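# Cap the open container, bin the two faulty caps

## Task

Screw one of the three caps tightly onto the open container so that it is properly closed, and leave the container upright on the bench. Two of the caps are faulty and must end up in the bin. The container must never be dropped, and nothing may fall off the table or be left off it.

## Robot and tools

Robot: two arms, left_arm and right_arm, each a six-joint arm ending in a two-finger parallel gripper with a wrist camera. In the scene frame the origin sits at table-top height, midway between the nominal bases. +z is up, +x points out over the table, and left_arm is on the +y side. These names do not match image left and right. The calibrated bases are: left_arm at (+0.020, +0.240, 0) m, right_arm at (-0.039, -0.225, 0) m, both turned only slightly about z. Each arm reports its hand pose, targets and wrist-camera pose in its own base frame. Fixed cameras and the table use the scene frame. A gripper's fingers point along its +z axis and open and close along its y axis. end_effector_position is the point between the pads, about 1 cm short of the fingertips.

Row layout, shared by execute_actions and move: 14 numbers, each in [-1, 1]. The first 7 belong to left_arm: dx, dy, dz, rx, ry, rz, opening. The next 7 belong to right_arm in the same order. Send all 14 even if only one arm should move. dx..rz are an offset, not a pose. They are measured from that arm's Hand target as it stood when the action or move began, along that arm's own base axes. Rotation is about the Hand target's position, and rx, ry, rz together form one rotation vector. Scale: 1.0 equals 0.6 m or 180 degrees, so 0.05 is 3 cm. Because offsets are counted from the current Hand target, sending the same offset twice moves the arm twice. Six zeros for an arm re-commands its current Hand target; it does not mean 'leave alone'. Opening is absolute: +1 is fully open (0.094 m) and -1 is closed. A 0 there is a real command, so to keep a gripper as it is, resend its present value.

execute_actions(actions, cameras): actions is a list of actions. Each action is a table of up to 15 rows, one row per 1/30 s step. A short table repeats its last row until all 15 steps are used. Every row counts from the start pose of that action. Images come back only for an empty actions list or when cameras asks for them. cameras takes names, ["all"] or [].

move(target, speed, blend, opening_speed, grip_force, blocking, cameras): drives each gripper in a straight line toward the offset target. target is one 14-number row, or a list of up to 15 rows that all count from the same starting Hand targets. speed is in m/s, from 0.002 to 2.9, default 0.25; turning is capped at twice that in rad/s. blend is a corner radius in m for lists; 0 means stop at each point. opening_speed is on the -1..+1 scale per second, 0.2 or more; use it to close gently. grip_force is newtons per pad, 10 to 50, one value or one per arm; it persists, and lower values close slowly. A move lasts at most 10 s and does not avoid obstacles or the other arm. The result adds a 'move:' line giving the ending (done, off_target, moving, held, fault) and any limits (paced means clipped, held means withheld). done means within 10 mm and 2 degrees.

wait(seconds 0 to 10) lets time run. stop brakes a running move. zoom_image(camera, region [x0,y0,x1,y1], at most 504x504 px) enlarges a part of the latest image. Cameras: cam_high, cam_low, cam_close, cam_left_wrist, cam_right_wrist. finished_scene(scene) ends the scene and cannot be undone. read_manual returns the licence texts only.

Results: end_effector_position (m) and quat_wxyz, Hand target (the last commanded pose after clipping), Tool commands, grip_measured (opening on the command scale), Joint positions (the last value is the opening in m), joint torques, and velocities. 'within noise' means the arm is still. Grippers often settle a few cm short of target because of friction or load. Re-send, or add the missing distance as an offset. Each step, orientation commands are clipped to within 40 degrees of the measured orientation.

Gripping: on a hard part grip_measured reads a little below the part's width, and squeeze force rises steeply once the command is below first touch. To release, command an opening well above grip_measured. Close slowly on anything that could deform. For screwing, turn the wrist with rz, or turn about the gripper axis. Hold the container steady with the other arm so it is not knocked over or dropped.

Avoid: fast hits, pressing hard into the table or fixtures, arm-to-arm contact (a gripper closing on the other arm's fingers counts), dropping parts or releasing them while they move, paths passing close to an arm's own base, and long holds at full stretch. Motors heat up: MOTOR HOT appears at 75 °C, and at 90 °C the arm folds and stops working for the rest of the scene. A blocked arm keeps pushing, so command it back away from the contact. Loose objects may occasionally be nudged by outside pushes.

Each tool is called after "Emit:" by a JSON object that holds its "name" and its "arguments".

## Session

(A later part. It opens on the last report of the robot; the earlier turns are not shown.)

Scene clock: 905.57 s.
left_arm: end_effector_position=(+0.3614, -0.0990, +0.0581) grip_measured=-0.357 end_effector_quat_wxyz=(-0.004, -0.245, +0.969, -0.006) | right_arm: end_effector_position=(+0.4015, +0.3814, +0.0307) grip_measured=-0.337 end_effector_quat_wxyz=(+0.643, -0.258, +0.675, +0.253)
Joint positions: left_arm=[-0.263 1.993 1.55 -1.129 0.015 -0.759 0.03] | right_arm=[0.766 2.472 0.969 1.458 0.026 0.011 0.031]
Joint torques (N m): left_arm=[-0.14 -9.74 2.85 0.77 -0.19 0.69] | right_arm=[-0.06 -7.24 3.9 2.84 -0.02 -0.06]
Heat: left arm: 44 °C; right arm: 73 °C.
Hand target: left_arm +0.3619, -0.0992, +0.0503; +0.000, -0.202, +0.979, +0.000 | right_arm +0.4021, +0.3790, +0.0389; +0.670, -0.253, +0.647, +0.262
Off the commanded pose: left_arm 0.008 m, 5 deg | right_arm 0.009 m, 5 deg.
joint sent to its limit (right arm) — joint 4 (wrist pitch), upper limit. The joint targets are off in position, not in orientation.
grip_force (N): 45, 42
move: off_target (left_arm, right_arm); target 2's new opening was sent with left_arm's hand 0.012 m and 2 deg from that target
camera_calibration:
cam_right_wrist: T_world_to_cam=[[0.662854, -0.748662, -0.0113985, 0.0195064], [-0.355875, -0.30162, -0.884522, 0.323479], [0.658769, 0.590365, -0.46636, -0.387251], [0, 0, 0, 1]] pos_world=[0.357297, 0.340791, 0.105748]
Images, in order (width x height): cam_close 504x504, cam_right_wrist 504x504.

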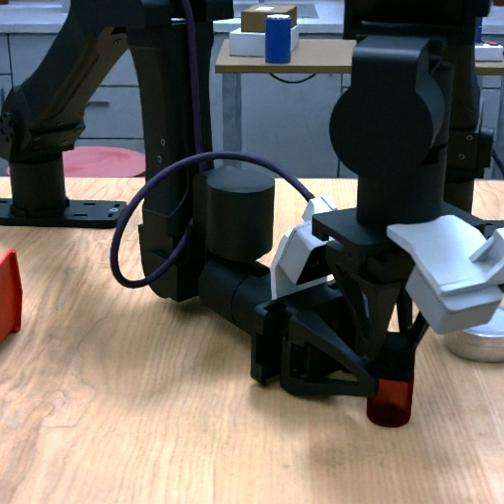

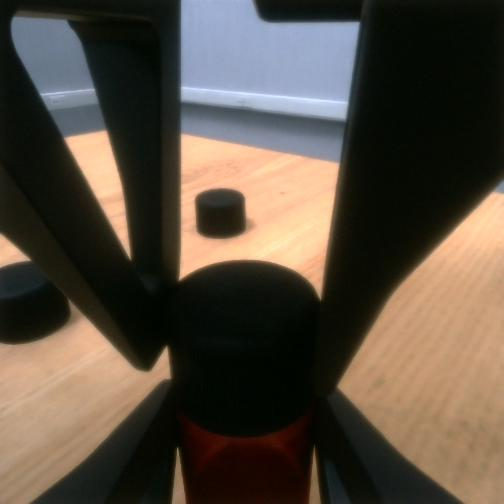

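Emit:
{"name": "wait", "arguments": {"seconds": 0, "cameras": ["cam_left_wrist","cam_high","cam_low"]}}

Scene clock: 905.83 s.
left_arm: end_effector_position=(+0.3614, -0.0990, +0.0581) grip_measured=-0.357 end_effector_quat_wxyz=(-0.004, -0.245, +0.969, -0.006) | right_arm: end_effector_position=(+0.4015, +0.3814, +0.0307) grip_measured=-0.337 end_effector_quat_wxyz=(+0.643, -0.258, +0.675, +0.253)
Joint positions: left_arm=[-0.263 1.993 1.55 -1.129 0.015 -0.759 0.03] | right_arm=[0.766 2.472 0.969 1.458 0.026 0.011 0.031]
Joint torques (N m): left_arm=[-0.17 -9.73 2.85 0.76 -0.17 0.7] | right_arm=[-0.18 -6.98 3.79 2.84 -0.05 -0.07]
Heat: left arm: 44 °C; right arm: 73 °C.
Hand target: left_arm +0.3619, -0.0992, +0.0503; +0.000, -0.202, +0.979, +0.000 | right_arm +0.4021, +0.3790, +0.0389; +0.670, -0.253, +0.647, +0.262
Tool commands: left_gripper/opening=-0.45 right_gripper/opening=-0.42
Off the commanded pose: left_arm 0.008 m, 5 deg | right_arm 0.009 m, 5 deg.
grip_force (N): 45, 42
camera_calibration:
cam_left_wrist: T_world_to_cam=[[0.486867, -0.873456, 0.00587747, -0.262639], [-0.785059, -0.434624, 0.441344, 0.251026], [-0.38294, -0.21949, -0.897319, 0.253122], [0, 0, 0, 1]] pos_world=[0.421871, -0.0647439, 0.117886]
Images, in order (width x height): cam_high 504x504, cam_low 504x504, cam_left_wrist 504x504.

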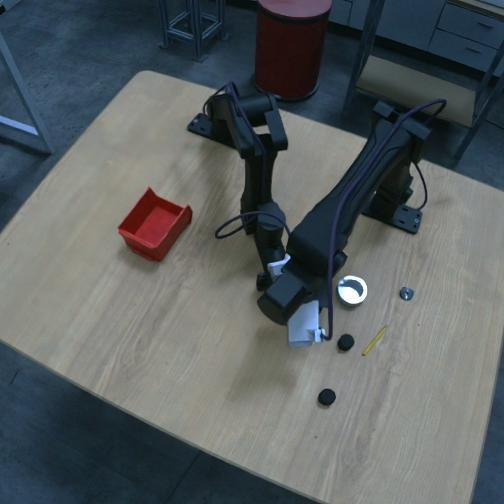

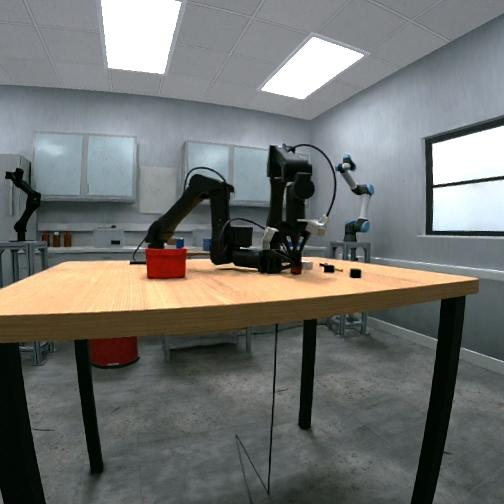

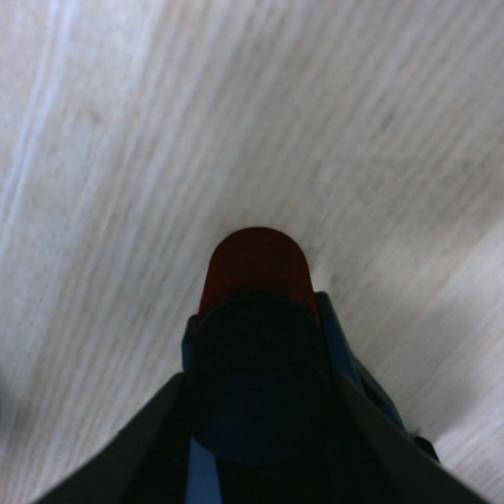

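Emit:
{"name": "move", "arguments": {"target": [[0,0,0,0,0,0,-0.45,0,0,0,0,0,0,-0.18]], "speed": 0.05, "opening_speed": 0.3, "cameras": ["cam_right_wrist","cam_close"]}}

Scene clock: 912.50 s.
left_arm: end_effector_position=(+0.3609, -0.0995, +0.0581) grip_measured=-0.357 end_effector_quat_wxyz=(-0.003, -0.212, +0.977, -0.003) | right_arm: end_effector_position=(+0.4029, +0.3799, +0.0307) grip_measured=-0.183 end_effector_quat_wxyz=(+0.642, -0.259, +0.675, +0.255)
Joint positions: left_arm=[-0.268 1.993 1.55 -1.13 0.008 -0.694 0.03] | right_arm=[0.759 2.472 0.969 1.458 0.014 0.012 0.038]
Joint torques (N m): left_arm=[-0.16 -9.88 2.74 0.78 -0.15 0.11] | right_arm=[-0.27 -7.28 3.85 2.87 -0.05 -0.1]
Heat: left arm: 44 °C; right arm: 73 °C.
Hand target: left_arm +0.3619, -0.0992, +0.0503; +0.000, -0.202, +0.979, +0.000 | right_arm +0.4021, +0.3790, +0.0389; +0.670, -0.253, +0.647, +0.262
Off the commanded pose: left_arm 0.008 m, 1 deg | right_arm 0.008 m, 5 deg.
joint sent to its limit (right arm) — joint 4 (wrist pitch), upper limit. The joint targets are off in position, not in orientation.
grip_force (N): 45, 42
move: off_target (right_arm)
camera_calibration:
cam_right_wrist: T_world_to_cam=[[0.666185, -0.745664, -0.0135126, 0.0150523], [-0.35581, -0.301856, -0.884467, 0.323591], [0.655437, 0.594026, -0.466407, -0.387341], [0, 0, 0, 1]] pos_world=[0.358987, 0.338993, 0.105751]
Images, in order (width x height): cam_close 504x504, cam_right_wrist 504x504.

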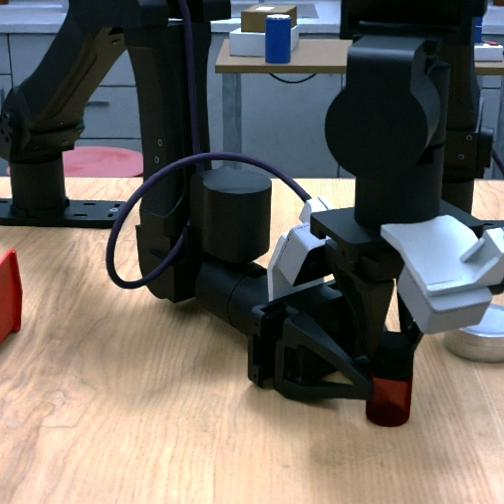

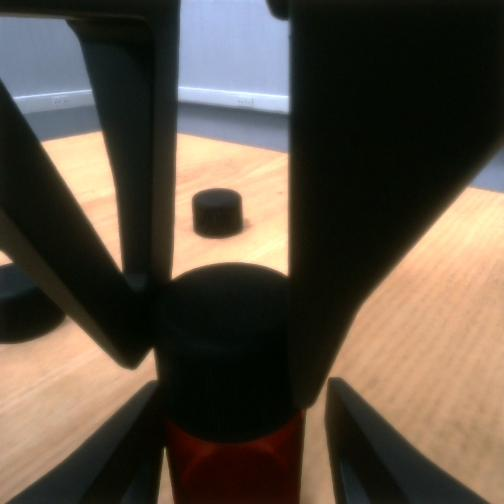

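Emit:
{"name": "move", "arguments": {"target": [[0,0,0,0,0,0,-0.45,0.0099,0.0089,0,0,0,0,-0.18]], "speed": 0.05, "cameras": ["cam_right_wrist","cam_close"]}}

Scene clock: 913.63 s.
left_arm: end_effector_position=(+0.3609, -0.0995, +0.0581) grip_measured=-0.357 end_effector_quat_wxyz=(-0.003, -0.212, +0.977, -0.003) | right_arm: end_effector_position=(+0.4061, +0.3829, +0.0311) grip_measured=-0.183 end_effector_quat_wxyz=(+0.645, -0.258, +0.672, +0.256)
Joint positions: left_arm=[-0.268 1.993 1.55 -1.13 0.008 -0.694 0.03] | right_arm=[0.759 2.484 0.99 1.458 0.014 0.012 0.038]
Joint torques (N m): left_arm=[-0.13 -9.83 2.73 0.78 -0.15 0.09] | right_arm=[-0.29 -7.36 5.61 2.63 -0.1 -0.06]
Heat: left arm: 44 °C; right arm: 73 °C.
Hand target: left_arm +0.3619, -0.0992, +0.0503; +0.000, -0.202, +0.979, +0.000 | right_arm +0.4080, +0.3843, +0.0389; +0.670, -0.253, +0.647, +0.262
Off the commanded pose: left_arm 0.008 m, 1 deg | right_arm 0.008 m, 4 deg.
grip_force (N): 45, 42
move: off_target (right_arm)
camera_calibration:
cam_right_wrist: T_world_to_cam=[[0.666328, -0.745532, -0.0137479, 0.0150449], [-0.349863, -0.296306, -0.888706, 0.321635], [0.658486, 0.596979, -0.458271, -0.393613], [0, 0, 0, 1]] pos_world=[0.361692, 0.341498, 0.105665]
Images, in order (width x height): cam_close 504x504, cam_right_wrist 504x504.

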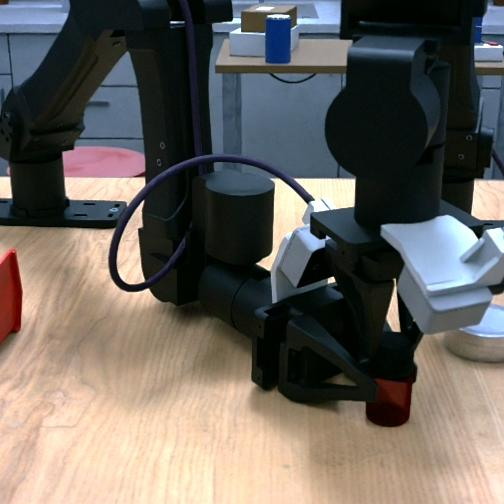

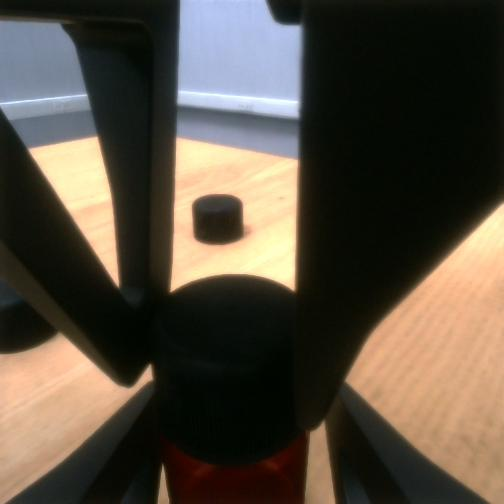

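Emit:
{"name": "move", "arguments": {"target": [[0,0,0,0,0,0,-0.45,0.0074,0.0067,0,0,0,0,-0.18]], "speed": 0.05, "cameras": ["cam_right_wrist","cam_close"]}}

Emit:
{"name": "zoom_image", "arguments": {"camera": "cam_close", "region": [310, 280, 430, 430]}}

Scene clock: 914.73 s.
left_arm: end_effector_position=(+0.3615, -0.0987, +0.0581) grip_measured=-0.357 end_effector_quat_wxyz=(-0.004, -0.215, +0.977, -0.007) | right_arm: end_effector_position=(+0.4090, +0.3856, +0.0319) grip_measured=-0.182 end_effector_quat_wxyz=(+0.648, -0.257, +0.669, +0.258)
Joint positions: left_arm=[-0.262 1.993 1.55 -1.129 0.016 -0.694 0.03] | right_arm=[0.759 2.495 1.01 1.458 0.014 0.012 0.038]
Joint torques (N m): left_arm=[-0.16 -9.87 2.74 0.78 -0.15 0.11] | right_arm=[-0.28 -7.61 6.49 2.44 -0.01 -0.09]
Heat: left arm: 44 °C; right arm: 72 °C.
Hand target: left_arm +0.3619, -0.0992, +0.0503; +0.000, -0.202, +0.979, +0.000 | right_arm +0.4124, +0.3883, +0.0389; +0.670, -0.253, +0.647, +0.262
Off the commanded pose: left_arm 0.008 m, 2 deg | right_arm 0.008 m, 4 deg.
grip_force (N): 45, 42
move: off_target (right_arm)
camera_calibration:
cam_right_wrist: T_world_to_cam=[[0.666371, -0.745487, -0.0140723, 0.015092], [-0.343987, -0.290626, -0.892866, 0.319669], [0.66153, 0.599821, -0.450103, -0.399366], [0, 0, 0, 1]] pos_world=[0.364098, 0.343703, 0.105879]
Images, in order (width x height): cam_close 504x504, cam_right_wrist 504x504.

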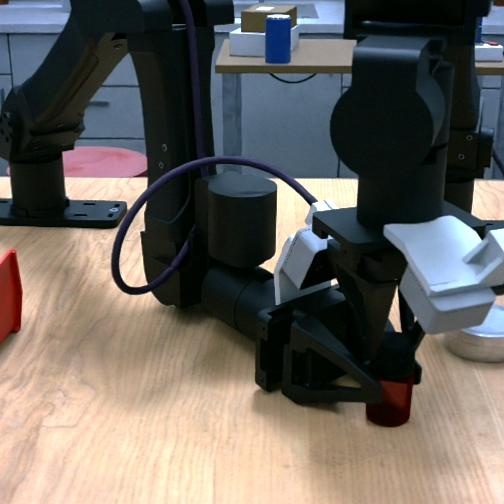

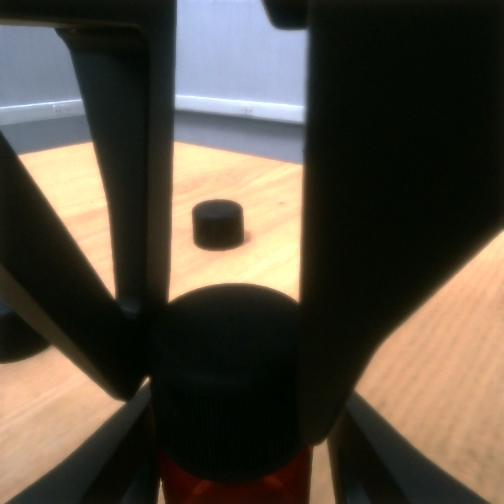

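Scaled by 3.360.

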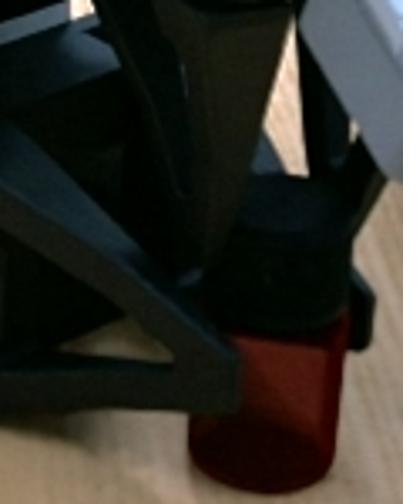

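Emit:
{"name": "move", "arguments": {"target": [[0,0,0,0,0,0,-0.45,0,0,0,0,0,0,-0.43]], "speed": 0.05, "opening_speed": 0.3, "grip_force": [47,50], "cameras": ["cam_right_wrist","cam_close"]}}

Emit:
{"name": "zoom_image", "arguments": {"camera": "cam_close", "region": [310, 280, 430, 430]}}

Scene clock: 916.23 s.
left_arm: end_effector_position=(+0.3615, -0.0987, +0.0581) grip_measured=-0.359 end_effector_quat_wxyz=(-0.004, -0.214, +0.977, -0.007) | right_arm: end_effector_position=(+0.4076, +0.3876, +0.0324) grip_measured=-0.336 end_effector_quat_wxyz=(+0.649, -0.255, +0.669, +0.257)
Joint positions: left_arm=[-0.262 1.993 1.55 -1.129 0.016 -0.693 0.03] | right_arm=[0.766 2.495 1.011 1.458 0.025 0.014 0.031]
Joint torques (N m): left_arm=[-0.17 -9.88 2.74 0.79 -0.15 0.08] | right_arm=[-0.18 -7.47 6.39 2.43 -0.04 -0.1]
Heat: left arm: 44 °C; right arm: 72 °C.
Hand target: left_arm +0.3619, -0.0992, +0.0503; +0.000, -0.202, +0.979, +0.000 | right_arm +0.4124, +0.3883, +0.0389; +0.670, -0.253, +0.647, +0.262
Off the commanded pose: left_arm 0.008 m, 2 deg | right_arm 0.008 m, 3 deg.
grip_force (N): 47, 50
move: off_target (right_arm)
camera_calibration:
cam_right_wrist: T_world_to_cam=[[0.664107, -0.747481, -0.0153322, 0.0192953], [-0.344571, -0.287809, -0.893553, 0.319374], [0.663501, 0.598698, -0.448695, -0.399806], [0, 0, 0, 1]] pos_world=[0.362504, 0.345704, 0.106283]
Images, in order (width x height): cam_close 504x504, cam_right_wrist 504x504.

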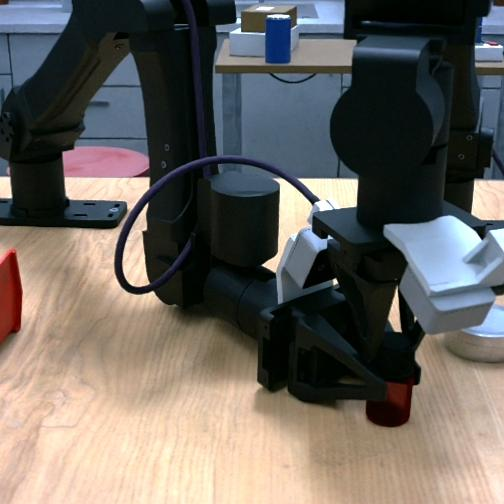

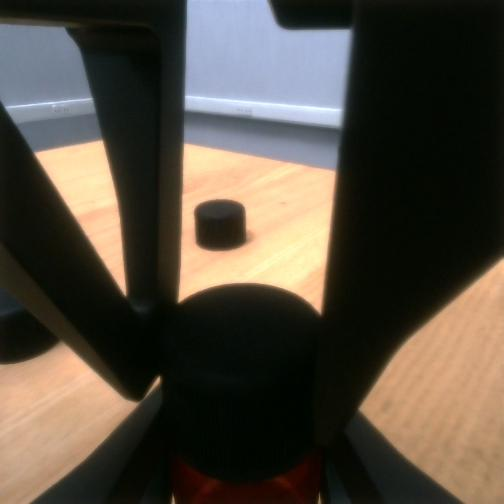

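Scaled by 3.360.

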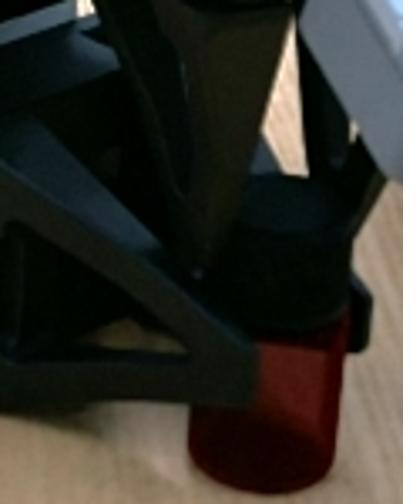

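Emit:
{"name": "move", "arguments": {"target": [[0,0,0.036,0,0,0,-0.1,0,0,0,0,0,0,-0.43],[0.0042,0.002,0.036,0,0,0.1889,-0.1,0,0,0,0,0,0,-0.43]], "speed": [0.3,0.4], "opening_speed": 0.8, "cameras": ["cam_left_wrist","cam_right_wrist"]}}

Scene clock: 919.00 s.
left_arm: end_effector_position=(+0.3575, -0.1001, +0.0618) grip_measured=-0.103 end_effector_quat_wxyz=(-0.009, -0.469, +0.883, +0.004) | right_arm: end_effector_position=(+0.4087, +0.3878, +0.0323) grip_measured=-0.336 end_effector_quat_wxyz=(+0.649, -0.257, +0.668, +0.260)
Joint positions: left_arm=[-0.272 1.994 1.566 -1.162 0.007 -1.248 0.042] | right_arm=[0.762 2.498 1.016 1.458 0.014 0.014 0.031]
Joint torques (N m): left_arm=[0.18 -10.54 6.9 0.34 -0.05 -0.15] | right_arm=[-0.31 -8.01 5.81 2.45 -0.06 -0.06]
Heat: left arm: 44 °C; right arm: 72 °C.
Hand target: left_arm +0.3644, -0.0980, +0.0719; +0.000, -0.480, +0.877, +0.000 | right_arm +0.4124, +0.3883, +0.0389; +0.670, -0.253, +0.647, +0.262
Off the commanded pose: left_arm 0.012 m, 2 deg | right_arm 0.008 m, 3 deg.
grip_force (N): 47, 50
move: off_target (left_arm, right_arm)
camera_calibration:
cam_left_wrist: T_world_to_cam=[[0.835053, -0.549799, -0.0201775, -0.352159], [-0.485576, -0.753759, 0.442791, 0.106705], [-0.258655, -0.359956, -0.896398, 0.196051], [0, 0, 0, 1]] pos_world=[0.396594, -0.0426165, 0.121386]
cam_right_wrist: T_world_to_cam=[[0.668678, -0.743387, -0.0156922, 0.0152494], [-0.34199, -0.288744, -0.894242, 0.319042], [0.660237, 0.603327, -0.447308, -0.401189], [0, 0, 0, 1]] pos_world=[0.363792, 0.345506, 0.106086]
Images, in order (width x height): cam_left_wrist 504x504, cam_right_wrist 504x504.

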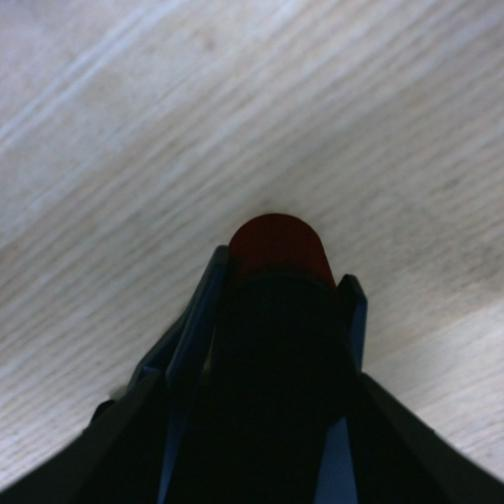

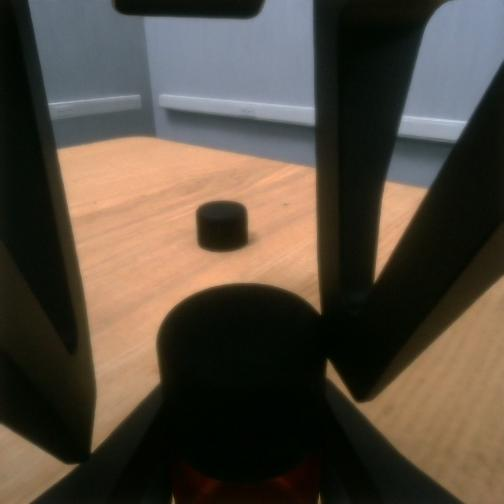

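Emit:
{"name": "move", "arguments": {"target": [[0.004,-0.003,0.01,0,0,0,-0.1,0,0,0,0,0,0,-0.43],[0.0045,-0.003,-0.018,0,0,0,-0.1,0,0,0,0,0,0,-0.43]], "speed": [0.1,0.06], "cameras": ["cam_left_wrist","cam_right_wrist"]}}

Scene clock: 920.83 s.
left_arm: end_effector_position=(+0.3657, -0.1024, +0.0709) grip_measured=-0.103 end_effector_quat_wxyz=(+0.001, -0.470, +0.883, -0.005) | right_arm: end_effector_position=(+0.4087, +0.3878, +0.0323) grip_measured=-0.336 end_effector_quat_wxyz=(+0.649, -0.257, +0.668, +0.260)
Joint positions: left_arm=[-0.272 1.994 1.603 -1.171 0.007 -1.251 0.042] | right_arm=[0.762 2.498 1.016 1.458 0.014 0.014 0.031]
Joint torques (N m): left_arm=[-0.08 -9.16 3.15 0.77 -0.05 -0.14] | right_arm=[-0.38 -7.75 5.87 2.46 -0.04 -0.14]
Heat: left arm: 44 °C; right arm: 71 °C.
Hand target: left_arm +0.3671, -0.0998, +0.0611; +0.000, -0.480, +0.877, +0.000 | right_arm +0.4124, +0.3883, +0.0389; +0.670, -0.253, +0.647, +0.262
Off the commanded pose: left_arm 0.010 m, 1 deg | right_arm 0.008 m, 3 deg.
grip_force (N): 47, 50
move: off_target (right_arm)
camera_calibration:
cam_left_wrist: T_world_to_cam=[[0.836932, -0.547273, 0.00610806, -0.362303], [-0.494926, -0.752021, 0.43533, 0.109121], [-0.233651, -0.367365, -0.90025, 0.195906], [0, 0, 0, 1]] pos_world=[0.403004, -0.0442484, 0.131073]
cam_right_wrist: T_world_to_cam=[[0.668678, -0.743387, -0.0156922, 0.0152494], [-0.34199, -0.288744, -0.894242, 0.319042], [0.660237, 0.603327, -0.447308, -0.401189], [0, 0, 0, 1]] pos_world=[0.363792, 0.345506, 0.106086]
Images, in order (width x height): cam_left_wrist 504x504, cam_right_wrist 504x504.

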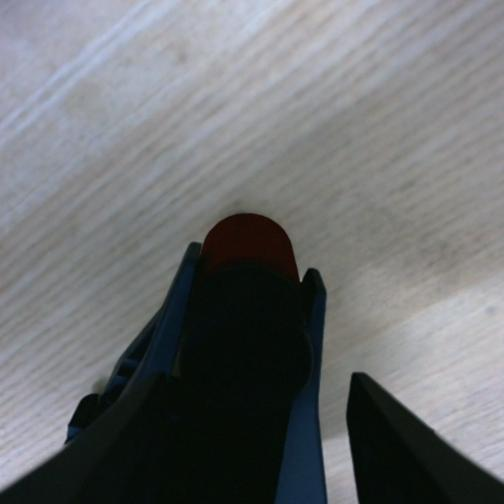

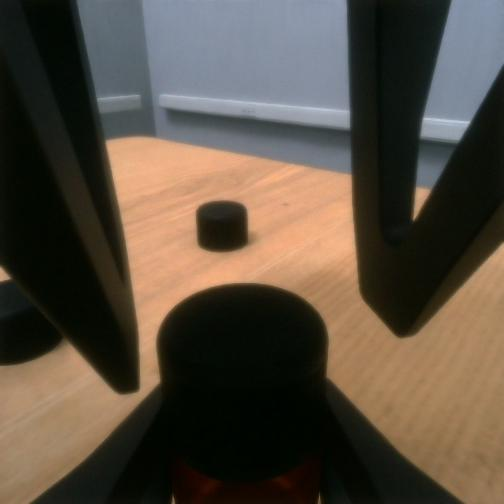

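Emit:
{"name": "move", "arguments": {"target": [[-0.025,0.0333,0.05,0,0,0,0,0,0,0,0,0,0,-0.43],[0.0007,0.0088,0.025,0,0,0,0,0,0,0,0,0,0,-0.43],[0.0007,0.0088,-0.012,0,0,0,0,0,0,0,0,0,0,-0.43]], "speed": [0.12,0.1,0.06], "cameras": ["cam_left_wrist","cam_right_wrist"]}}

Scene clock: 923.93 s.
left_arm: end_effector_position=(+0.3657, -0.0951, +0.0622) grip_measured=-0.003 end_effector_quat_wxyz=(-0.001, -0.474, +0.881, -0.004) | right_arm: end_effector_position=(+0.4087, +0.3878, +0.0323) grip_measured=-0.336 end_effector_quat_wxyz=(+0.649, -0.257, +0.668, +0.260)
Joint positions: left_arm=[-0.254 1.997 1.573 -1.142 0.007 -1.24 0.047] | right_arm=[0.762 2.498 1.016 1.458 0.014 0.014 0.031]
Joint torques (N m): left_arm=[-0.54 -9.22 3.43 0.74 -0.05 -0.12] | right_arm=[-0.17 -7.79 6.17 2.44 -0.06 -0.13]
Heat: left arm: 44 °C; right arm: 71 °C.
Hand target: left_arm +0.3675, -0.0945, +0.0539; +0.000, -0.480, +0.877, +0.000 | right_arm +0.4124, +0.3883, +0.0389; +0.670, -0.253, +0.647, +0.262
Off the commanded pose: left_arm 0.009 m, 1 deg | right_arm 0.008 m, 3 deg.
grip_force (N): 47, 50
move: off_target (right_arm)
camera_calibration:
cam_left_wrist: T_world_to_cam=[[0.841141, -0.540813, 0.00182709, -0.359049], [-0.487226, -0.75632, 0.436566, 0.115051], [-0.234719, -0.368104, -0.89967, 0.191011], [0, 0, 0, 1]] pos_world=[0.4029, -0.0368507, 0.122275]
cam_right_wrist: T_world_to_cam=[[0.668678, -0.743387, -0.0156922, 0.0152494], [-0.34199, -0.288744, -0.894242, 0.319042], [0.660237, 0.603327, -0.447308, -0.401189], [0, 0, 0, 1]] pos_world=[0.363792, 0.345506, 0.106086]
Images, in order (width x height): cam_left_wrist 504x504, cam_right_wrist 504x504.

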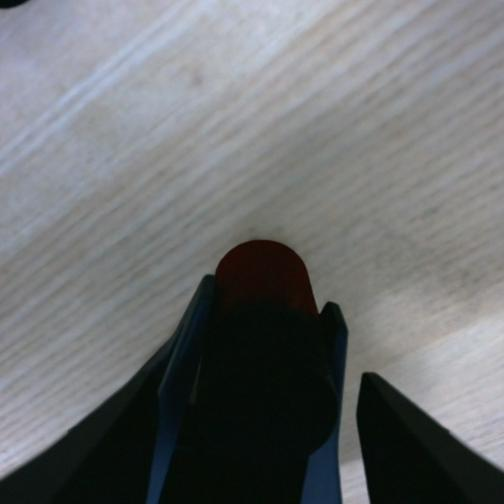

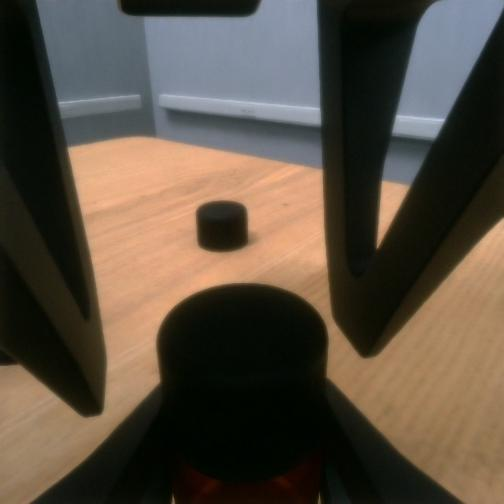

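Emit:
{"name": "move", "arguments": {"target": [[0,0,-0.005,0,0,0,0,0,0,0,0,0,0,-0.43],[0,0,-0.005,0,0,0,-0.45,0,0,0,0,0,0,-0.43]], "speed": 0.05, "opening_speed": 0.6, "grip_force": [47,50]}}

Emit:
{"name": "move", "arguments": {"target": [[0,0,0,0,0,-0.1,-0.45,0,0,0,0,0,0,-0.43]], "speed": 0.3, "cameras": ["cam_right_wrist","cam_close"]}}

Emit:
{"name": "zoom_image", "arguments": {"camera": "cam_close", "region": [310, 280, 430, 430]}}

Scene clock: 926.53 s.
left_arm: end_effector_position=(+0.3672, -0.0955, +0.0603) grip_measured=-0.361 end_effector_quat_wxyz=(+0.002, -0.474, +0.881, -0.006) | right_arm: end_effector_position=(+0.4087, +0.3878, +0.0323) grip_measured=-0.337 end_effector_quat_wxyz=(+0.649, -0.257, +0.668, +0.260)
Joint positions: left_arm=[-0.254 1.997 1.565 -1.127 0.007 -1.24 0.03] | right_arm=[0.762 2.498 1.016 1.458 0.014 0.014 0.031]
Joint torques (N m): left_arm=[-0.53 -9.05 3.33 0.72 -0.05 -0.12] | right_arm=[-0.39 -7.53 5.81 2.44 -0.04 -0.1]
Heat: left arm: 44 °C; right arm: 71 °C.
Hand target: left_arm +0.3675, -0.0945, +0.0509; +0.000, -0.480, +0.877, +0.000 | right_arm +0.4124, +0.3883, +0.0389; +0.670, -0.253, +0.647, +0.262
Off the commanded pose: left_arm 0.009 m, 1 deg | right_arm 0.008 m, 3 deg.
grip_force (N): 47, 50
move: off_target (right_arm)

Scene clock: 928.17 s.
left_arm: end_effector_position=(+0.3685, -0.0951, +0.0603) grip_measured=-0.361 end_effector_quat_wxyz=(+0.001, -0.388, +0.921, -0.012) | right_arm: end_effector_position=(+0.4093, +0.3874, +0.0320) grip_measured=-0.338 end_effector_quat_wxyz=(+0.651, -0.253, +0.669, +0.254)
Joint positions: left_arm=[-0.246 1.997 1.565 -1.122 0.019 -1.044 0.03] | right_arm=[0.766 2.5 1.018 1.458 0.032 0.012 0.031]
Joint torques (N m): left_arm=[-0.51 -8.99 3.45 0.66 -0.14 0.89] | right_arm=[-0.38 -7.77 5.81 2.42 -0.12 -0.12]
Heat: left arm: 44 °C; right arm: 71 °C.
Hand target: left_arm +0.3675, -0.0945, +0.0509; +0.000, -0.337, +0.942, +0.000 | right_arm +0.4124, +0.3883, +0.0389; +0.670, -0.253, +0.647, +0.262
Off the commanded pose: left_arm 0.010 m, 7 deg | right_arm 0.008 m, 3 deg.
grip_force (N): 47, 50
move: off_target (left_arm, right_arm)
camera_calibration:
cam_right_wrist: T_world_to_cam=[[0.65839, -0.752553, -0.0136615, 0.0222091], [-0.344725, -0.285357, -0.894279, 0.318661], [0.669094, 0.593494, -0.4473, -0.40128], [0, 0, 0, 1]] pos_world=[0.363722, 0.345803, 0.105783]
Images, in order (width x height): cam_close 504x504, cam_right_wrist 504x504.

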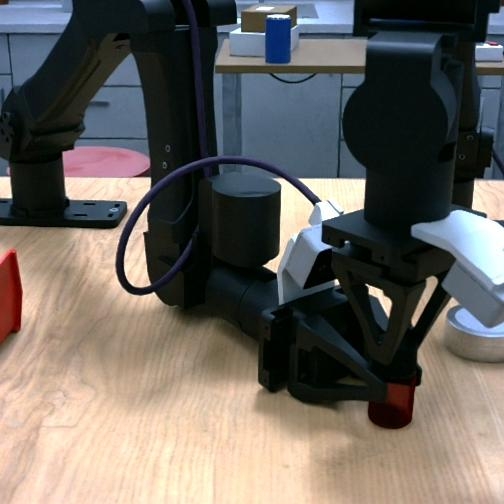

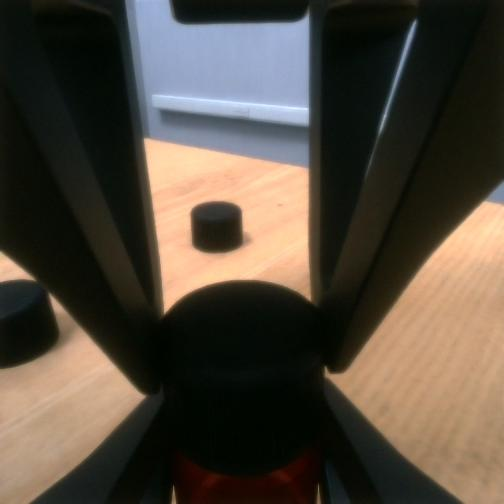

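Scaled by 3.360.

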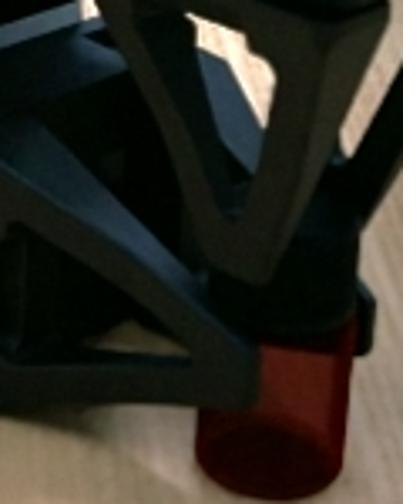

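Emit:
{"name": "move", "arguments": {"target": [[0,0,0,0,0,-0.06,-0.45,0,0,0,0,0,0,-0.43]], "speed": 0.2, "cameras": ["cam_right_wrist","cam_close"]}}

Emit:
{"name": "zoom_image", "arguments": {"camera": "cam_close", "region": [310, 280, 430, 430]}}

Scene clock: 929.63 s.
left_arm: end_effector_position=(+0.3688, -0.0958, +0.0603) grip_measured=-0.361 end_effector_quat_wxyz=(+0.002, -0.302, +0.953, -0.013) | right_arm: end_effector_position=(+0.4097, +0.3869, +0.0320) grip_measured=-0.338 end_effector_quat_wxyz=(+0.651, -0.253, +0.669, +0.253)
Joint positions: left_arm=[-0.248 1.997 1.565 -1.121 0.019 -0.862 0.03] | right_arm=[0.766 2.5 1.018 1.458 0.035 0.011 0.031]
Joint torques (N m): left_arm=[-0.51 -8.98 3.45 0.66 -0.17 0.94] | right_arm=[-0.39 -7.73 5.98 2.45 -0.14 -0.08]
Heat: left arm: 44 °C; right arm: 70 °C.
Hand target: left_arm +0.3675, -0.0945, +0.0509; +0.000, -0.247, +0.969, +0.000 | right_arm +0.4124, +0.3883, +0.0389; +0.670, -0.253, +0.647, +0.262
Off the commanded pose: left_arm 0.010 m, 7 deg | right_arm 0.008 m, 3 deg.
grip_force (N): 47, 50
move: off_target (left_arm, right_arm)
camera_calibration:
cam_right_wrist: T_world_to_cam=[[0.656136, -0.754546, -0.0120855, 0.0232635], [-0.34463, -0.285358, -0.894316, 0.318642], [0.671353, 0.590958, -0.447273, -0.401249], [0, 0, 0, 1]] pos_world=[0.36393, 0.345602, 0.10578]
Images, in order (width x height): cam_close 504x504, cam_right_wrist 504x504.

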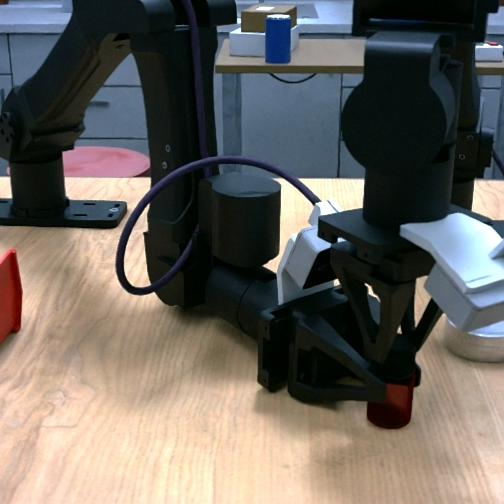

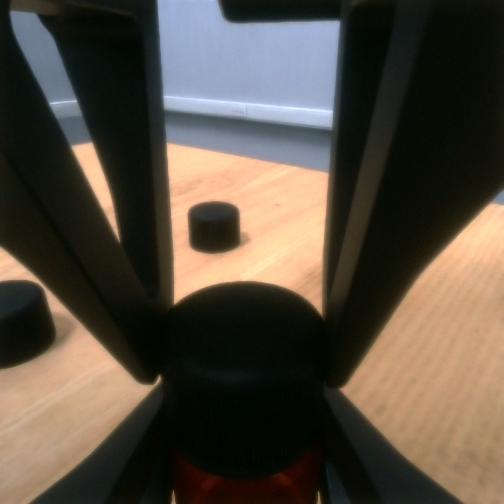

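Scaled by 3.360.

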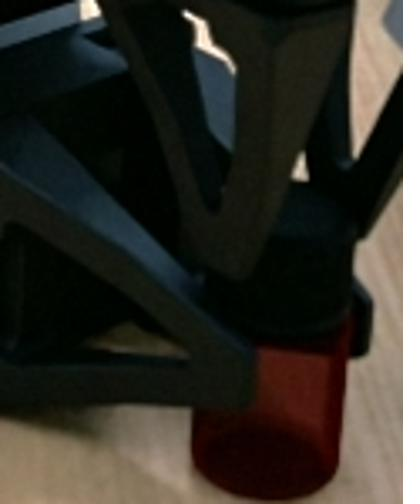

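Emit:
{"name": "move", "arguments": {"target": [[0,0,0,0,0,0.035,-0.45,0,0,0,0,0,0,-0.43]], "speed": 0.1}}

Emit:
{"name": "move", "arguments": {"target": [[0,0,0,0,0,0,-0.05,0,0,0,0,0,0,-0.43]], "speed": 0.1, "opening_speed": 0.3, "cameras": ["cam_right_wrist","cam_close"]}}

Scene clock: 931.37 s.
left_arm: end_effector_position=(+0.3688, -0.0958, +0.0603) grip_measured=-0.361 end_effector_quat_wxyz=(+0.002, -0.315, +0.949, -0.013) | right_arm: end_effector_position=(+0.4099, +0.3872, +0.0325) grip_measured=-0.338 end_effector_quat_wxyz=(+0.652, -0.252, +0.669, +0.253)
Joint positions: left_arm=[-0.248 1.997 1.565 -1.121 0.019 -0.889 0.03] | right_arm=[0.766 2.5 1.019 1.458 0.035 0.011 0.031]
Joint torques (N m): left_arm=[-0.5 -9.06 3.37 0.67 -0.16 0.2] | right_arm=[-0.54 -7.92 5.63 2.4 -0.17 -0.09]
Heat: left arm: 44 °C; right arm: 70 °C.
Hand target: left_arm +0.3675, -0.0945, +0.0509; +0.000, -0.299, +0.954, +0.000 | right_arm +0.4124, +0.3883, +0.0389; +0.670, -0.253, +0.647, +0.262
Off the commanded pose: left_arm 0.010 m, 2 deg | right_arm 0.007 m, 3 deg.
grip_force (N): 47, 50
move: off_target (right_arm)

Scene clock: 933.20 s.
left_arm: end_effector_position=(+0.3686, -0.0982, +0.0603) grip_measured=-0.053 end_effector_quat_wxyz=(+0.003, -0.306, +0.952, -0.013) | right_arm: end_effector_position=(+0.4093, +0.3880, +0.0325) grip_measured=-0.338 end_effector_quat_wxyz=(+0.650, -0.256, +0.668, +0.258)
Joint positions: left_arm=[-0.254 1.997 1.565 -1.119 0.019 -0.875 0.044] | right_arm=[0.763 2.5 1.019 1.458 0.02 0.012 0.031]
Joint torques (N m): left_arm=[-0.5 -9.03 3.38 0.67 -0.17 0.07] | right_arm=[-0.43 -7.86 5.57 2.46 -0.1 -0.09]
Heat: left arm: 44 °C; right arm: 70 °C.
Hand target: left_arm +0.3675, -0.0945, +0.0509; +0.000, -0.299, +0.954, +0.000 | right_arm +0.4124, +0.3883, +0.0389; +0.670, -0.253, +0.647, +0.262
Off the commanded pose: left_arm 0.010 m, 2 deg | right_arm 0.007 m, 3 deg.
grip_force (N): 47, 50
move: off_target (right_arm)
camera_calibration:
cam_right_wrist: T_world_to_cam=[[0.665289, -0.746454, -0.0140476, 0.0175263], [-0.341333, -0.287377, -0.894933, 0.318681], [0.663989, 0.600184, -0.445979, -0.401945], [0, 0, 0, 1]] pos_world=[0.364004, 0.345905, 0.106185]
Images, in order (width x height): cam_close 504x504, cam_right_wrist 504x504.

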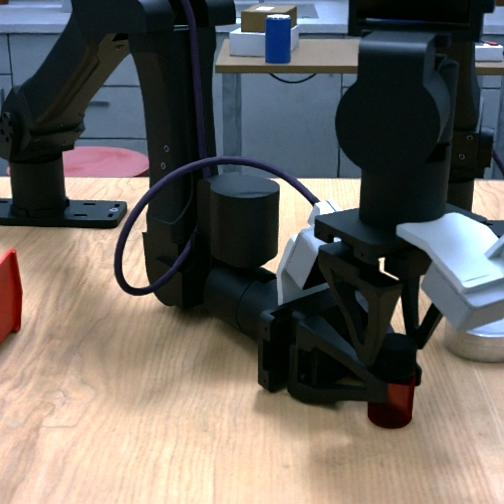

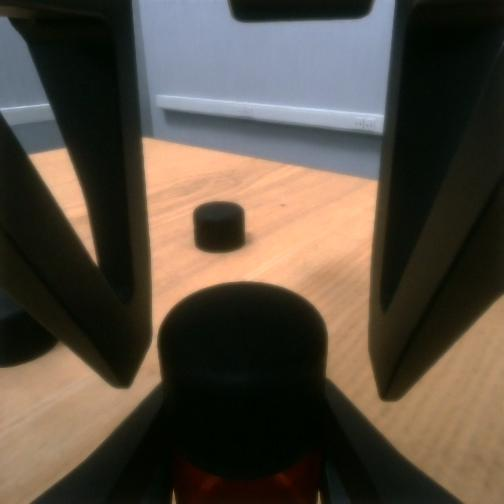

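Emit:
{"name": "move", "arguments": {"target": [[0,0,0.13,0,0,0,0.1,0,0,0,0,0,0,-0.43],[-0.04,0.19,0.1,0,0,0,0.1,0,0,0,0,0,0,-0.43]], "speed": [0.2,0.35], "blend": [0.03,0], "opening_speed": 1.0, "cameras": ["cam_right_wrist","cam_close"]}}

Emit:
{"name": "zoom_image", "arguments": {"camera": "cam_close", "region": [310, 280, 430, 430]}}

Scene clock: 935.27 s.
left_arm: end_effector_position=(+0.3408, +0.0170, +0.1003) grip_measured=+0.097 end_effector_quat_wxyz=(-0.027, -0.306, +0.952, +0.001) | right_arm: end_effector_position=(+0.4093, +0.3880, +0.0325) grip_measured=-0.338 end_effector_quat_wxyz=(+0.650, -0.256, +0.668, +0.258)
Joint positions: left_arm=[0.053 1.891 1.577 -1.31 0.011 -0.569 0.052] | right_arm=[0.763 2.5 1.019 1.458 0.02 0.012 0.031]
Joint torques (N m): left_arm=[-0.5 -12.94 3.29 0.63 -0.09 0.06] | right_arm=[-0.44 -7.72 5.76 2.45 -0.1 -0.13]
Heat: left arm: 44 °C; right arm: 70 °C.
Hand target: left_arm +0.3435, +0.0195, +0.1109; +0.000, -0.299, +0.954, +0.000 | right_arm +0.4124, +0.3883, +0.0389; +0.670, -0.253, +0.647, +0.262
Off the commanded pose: left_arm 0.011 m, 3 deg | right_arm 0.007 m, 3 deg.
grip_force (N): 47, 50
move: off_target (left_arm, right_arm)
camera_calibration:
cam_right_wrist: T_world_to_cam=[[0.665289, -0.746454, -0.0140476, 0.0175263], [-0.341333, -0.287377, -0.894933, 0.318681], [0.663989, 0.600184, -0.445979, -0.401945], [0, 0, 0, 1]] pos_world=[0.364004, 0.345905, 0.106185]
Images, in order (width x height): cam_close 504x504, cam_right_wrist 504x504.

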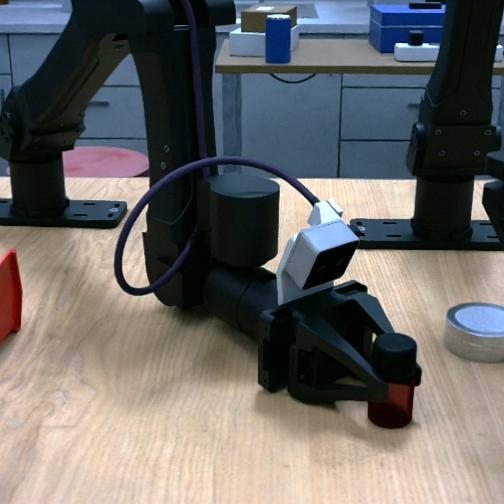

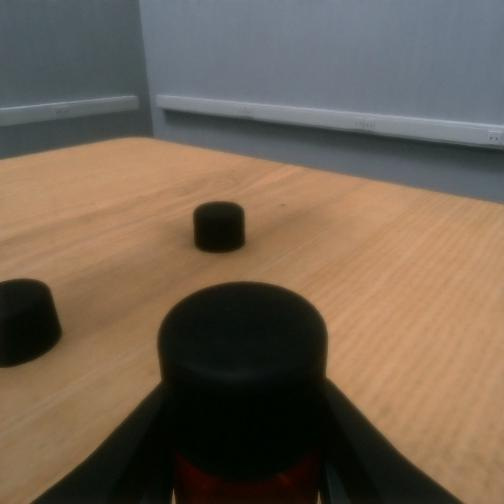

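Scaled by 3.360.

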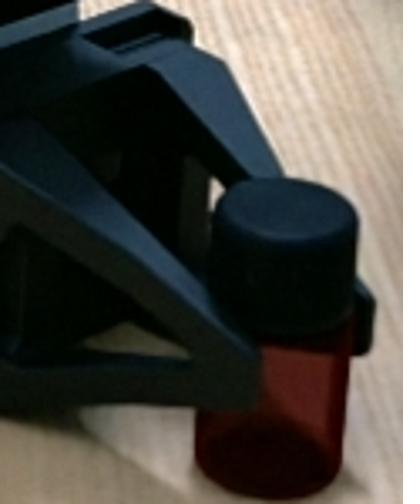

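Emit:
{"name": "move", "arguments": {"target": [[0,0,0,0,0,0,0.1,-0.0022,0.0025,0,0,0,0,-0.43]], "speed": 0.05}}

Emit:
{"name": "move", "arguments": {"target": [[0,0,0,0,0,0,0.1,0,0,0,0,0,0,-0.2]], "speed": 0.05, "opening_speed": 0.25, "cameras": ["cam_right_wrist","cam_close"]}}

Emit:
{"name": "zoom_image", "arguments": {"camera": "cam_close", "region": [310, 280, 430, 430]}}

Scene clock: 936.50 s.
left_arm: end_effector_position=(+0.3408, +0.0170, +0.1003) grip_measured=+0.097 end_effector_quat_wxyz=(-0.027, -0.306, +0.952, +0.001) | right_arm: end_effector_position=(+0.4093, +0.3880, +0.0325) grip_measured=-0.338 end_effector_quat_wxyz=(+0.650, -0.256, +0.668, +0.258)
Joint positions: left_arm=[0.053 1.891 1.577 -1.31 0.011 -0.569 0.052] | right_arm=[0.763 2.5 1.019 1.458 0.02 0.012 0.031]
Joint torques (N m): left_arm=[-0.49 -12.94 3.28 0.64 -0.09 0.07] | right_arm=[0.1 -7.83 5.64 2.45 -0.02 -0.11]
Heat: left arm: 45 °C; right arm: 70 °C.
Hand target: left_arm +0.3435, +0.0195, +0.1109; +0.000, -0.299, +0.954, +0.000 | right_arm +0.4111, +0.3898, +0.0389; +0.670, -0.253, +0.647, +0.262
Off the commanded pose: left_arm 0.011 m, 3 deg | right_arm 0.007 m, 3 deg.
grip_force (N): 47, 50
move: off_target (left_arm, right_arm)

Scene clock: 937.93 s.
left_arm: end_effector_position=(+0.3408, +0.0170, +0.1003) grip_measured=+0.097 end_effector_quat_wxyz=(-0.027, -0.306, +0.952, +0.001) | right_arm: end_effector_position=(+0.4116, +0.3855, +0.0325) grip_measured=-0.202 end_effector_quat_wxyz=(+0.651, -0.254, +0.668, +0.256)
Joint positions: left_arm=[0.053 1.891 1.577 -1.31 0.011 -0.569 0.052] | right_arm=[0.757 2.5 1.019 1.458 0.02 0.012 0.037]
Joint torques (N m): left_arm=[-0.49 -12.98 3.3 0.64 -0.09 0.06] | right_arm=[0.29 -7.68 5.82 2.46 -0.04 -0.09]
Heat: left arm: 45 °C; right arm: 70 °C.
Hand target: left_arm +0.3435, +0.0195, +0.1109; +0.000, -0.299, +0.954, +0.000 | right_arm +0.4111, +0.3898, +0.0389; +0.670, -0.253, +0.647, +0.262
Off the commanded pose: left_arm 0.011 m, 3 deg | right_arm 0.008 m, 3 deg.
grip_force (N): 47, 50
move: off_target (left_arm, right_arm)
camera_calibration:
cam_right_wrist: T_world_to_cam=[[0.660689, -0.750529, -0.0140066, 0.0175585], [-0.343072, -0.285304, -0.894932, 0.318694], [0.667676, 0.596077, -0.445983, -0.401965], [0, 0, 0, 1]] pos_world=[0.366117, 0.343705, 0.106185]
Images, in order (width x height): cam_close 504x504, cam_right_wrist 504x504.

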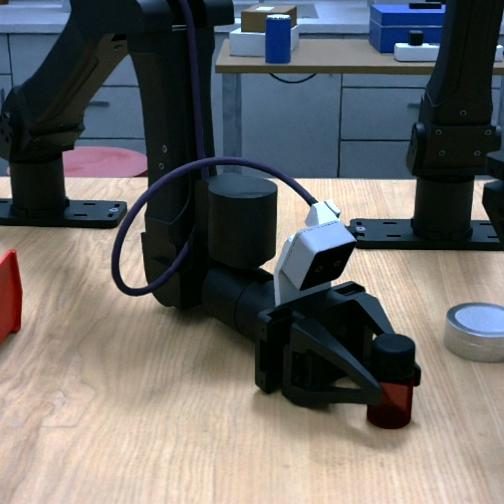

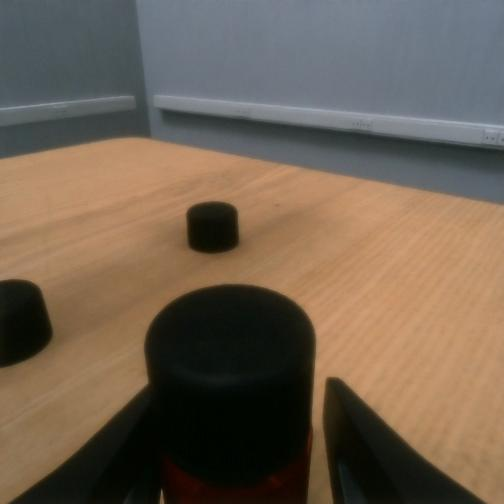

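Scaled by 3.360.

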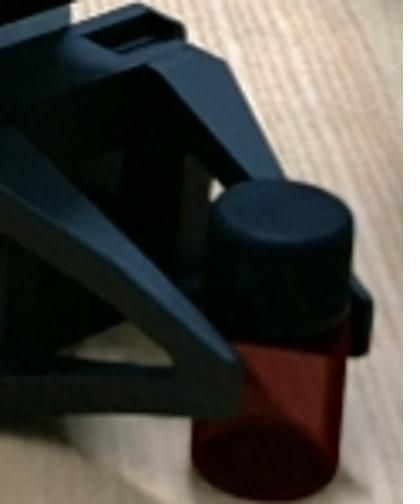

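Emit:
{"name": "move", "arguments": {"target": [[0,0,0,0,0,0,0.1,0,0,0,0,0,0,0.5]], "speed": 0.05, "opening_speed": 0.6}}

Emit:
{"name": "move", "arguments": {"target": [[0,0,0,0,0,0,0.1,-0.0987,-0.0893,0.0,0,0,0,0.5]], "speed": 0.1, "cameras": ["cam_right_wrist","cam_close"]}}

Scene clock: 939.73 s.
left_arm: end_effector_position=(+0.3408, +0.0170, +0.1003) grip_measured=+0.097 end_effector_quat_wxyz=(-0.027, -0.306, +0.952, +0.001) | right_arm: end_effector_position=(+0.4135, +0.3834, +0.0325) grip_measured=+0.497 end_effector_quat_wxyz=(+0.652, -0.250, +0.670, +0.252)
Joint positions: left_arm=[0.053 1.891 1.577 -1.31 0.011 -0.569 0.052] | right_arm=[0.756 2.5 1.019 1.458 0.031 0.012 0.07]
Joint torques (N m): left_arm=[-0.49 -12.98 3.28 0.64 -0.08 0.08] | right_arm=[0.01 -7.9 5.72 2.44 -0.01 -0.08]
Heat: left arm: 45 °C; right arm: 70 °C.
Hand target: left_arm +0.3435, +0.0195, +0.1109; +0.000, -0.299, +0.954, +0.000 | right_arm +0.4111, +0.3898, +0.0389; +0.670, -0.253, +0.647, +0.262
Off the commanded pose: left_arm 0.011 m, 3 deg | right_arm 0.009 m, 3 deg.
grip_force (N): 47, 50
move: off_target (left_arm, right_arm)

Scene clock: 941.20 s.
left_arm: end_effector_position=(+0.3408, +0.0170, +0.1003) grip_measured=+0.097 end_effector_quat_wxyz=(-0.027, -0.306, +0.952, +0.001) | right_arm: end_effector_position=(+0.3607, +0.3336, +0.0212) grip_measured=+0.498 end_effector_quat_wxyz=(+0.601, -0.268, +0.717, +0.231)
Joint positions: left_arm=[0.053 1.891 1.577 -1.31 0.011 -0.569 0.052] | right_arm=[0.756 2.317 0.686 1.458 0.031 0.015 0.07]
Joint torques (N m): left_arm=[-0.51 -12.96 3.3 0.65 -0.08 0.07] | right_arm=[0.57 -8.2 0.16 2.83 0.06 -0.07]
Heat: left arm: 45 °C; right arm: 70 °C.
Hand target: left_arm +0.3435, +0.0195, +0.1109; +0.000, -0.299, +0.954, +0.000 | right_arm +0.3519, +0.3363, +0.0389; +0.670, -0.253, +0.647, +0.262
Off the commanded pose: left_arm 0.011 m, 3 deg | right_arm 0.020 m, 12 deg.
joint sent to its limit (right arm) — joint 4 (wrist pitch), upper limit. The joint targets are off in position and orientation.
grip_force (N): 47, 50
move: off_target (left_arm, right_arm)
camera_calibration:
cam_right_wrist: T_world_to_cam=[[0.649946, -0.759917, -0.00975044, 0.0189988], [-0.442106, -0.367629, -0.818163, 0.337887], [0.618152, 0.536073, -0.574903, -0.301555], [0, 0, 0, 1]] pos_world=[0.32344, 0.30031, 0.103267]
Images, in order (width x height): cam_close 504x504, cam_right_wrist 504x504.

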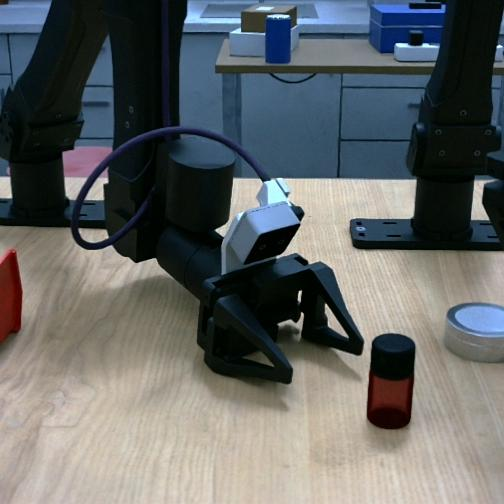

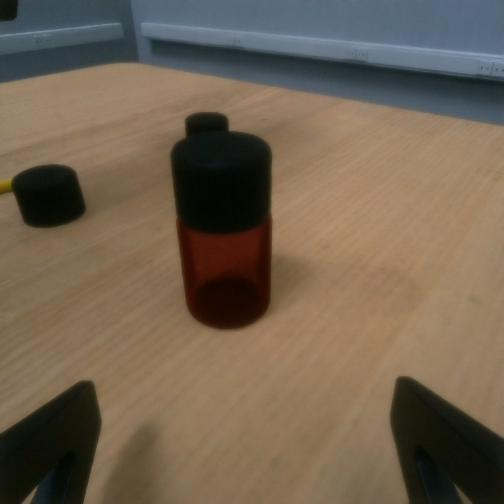

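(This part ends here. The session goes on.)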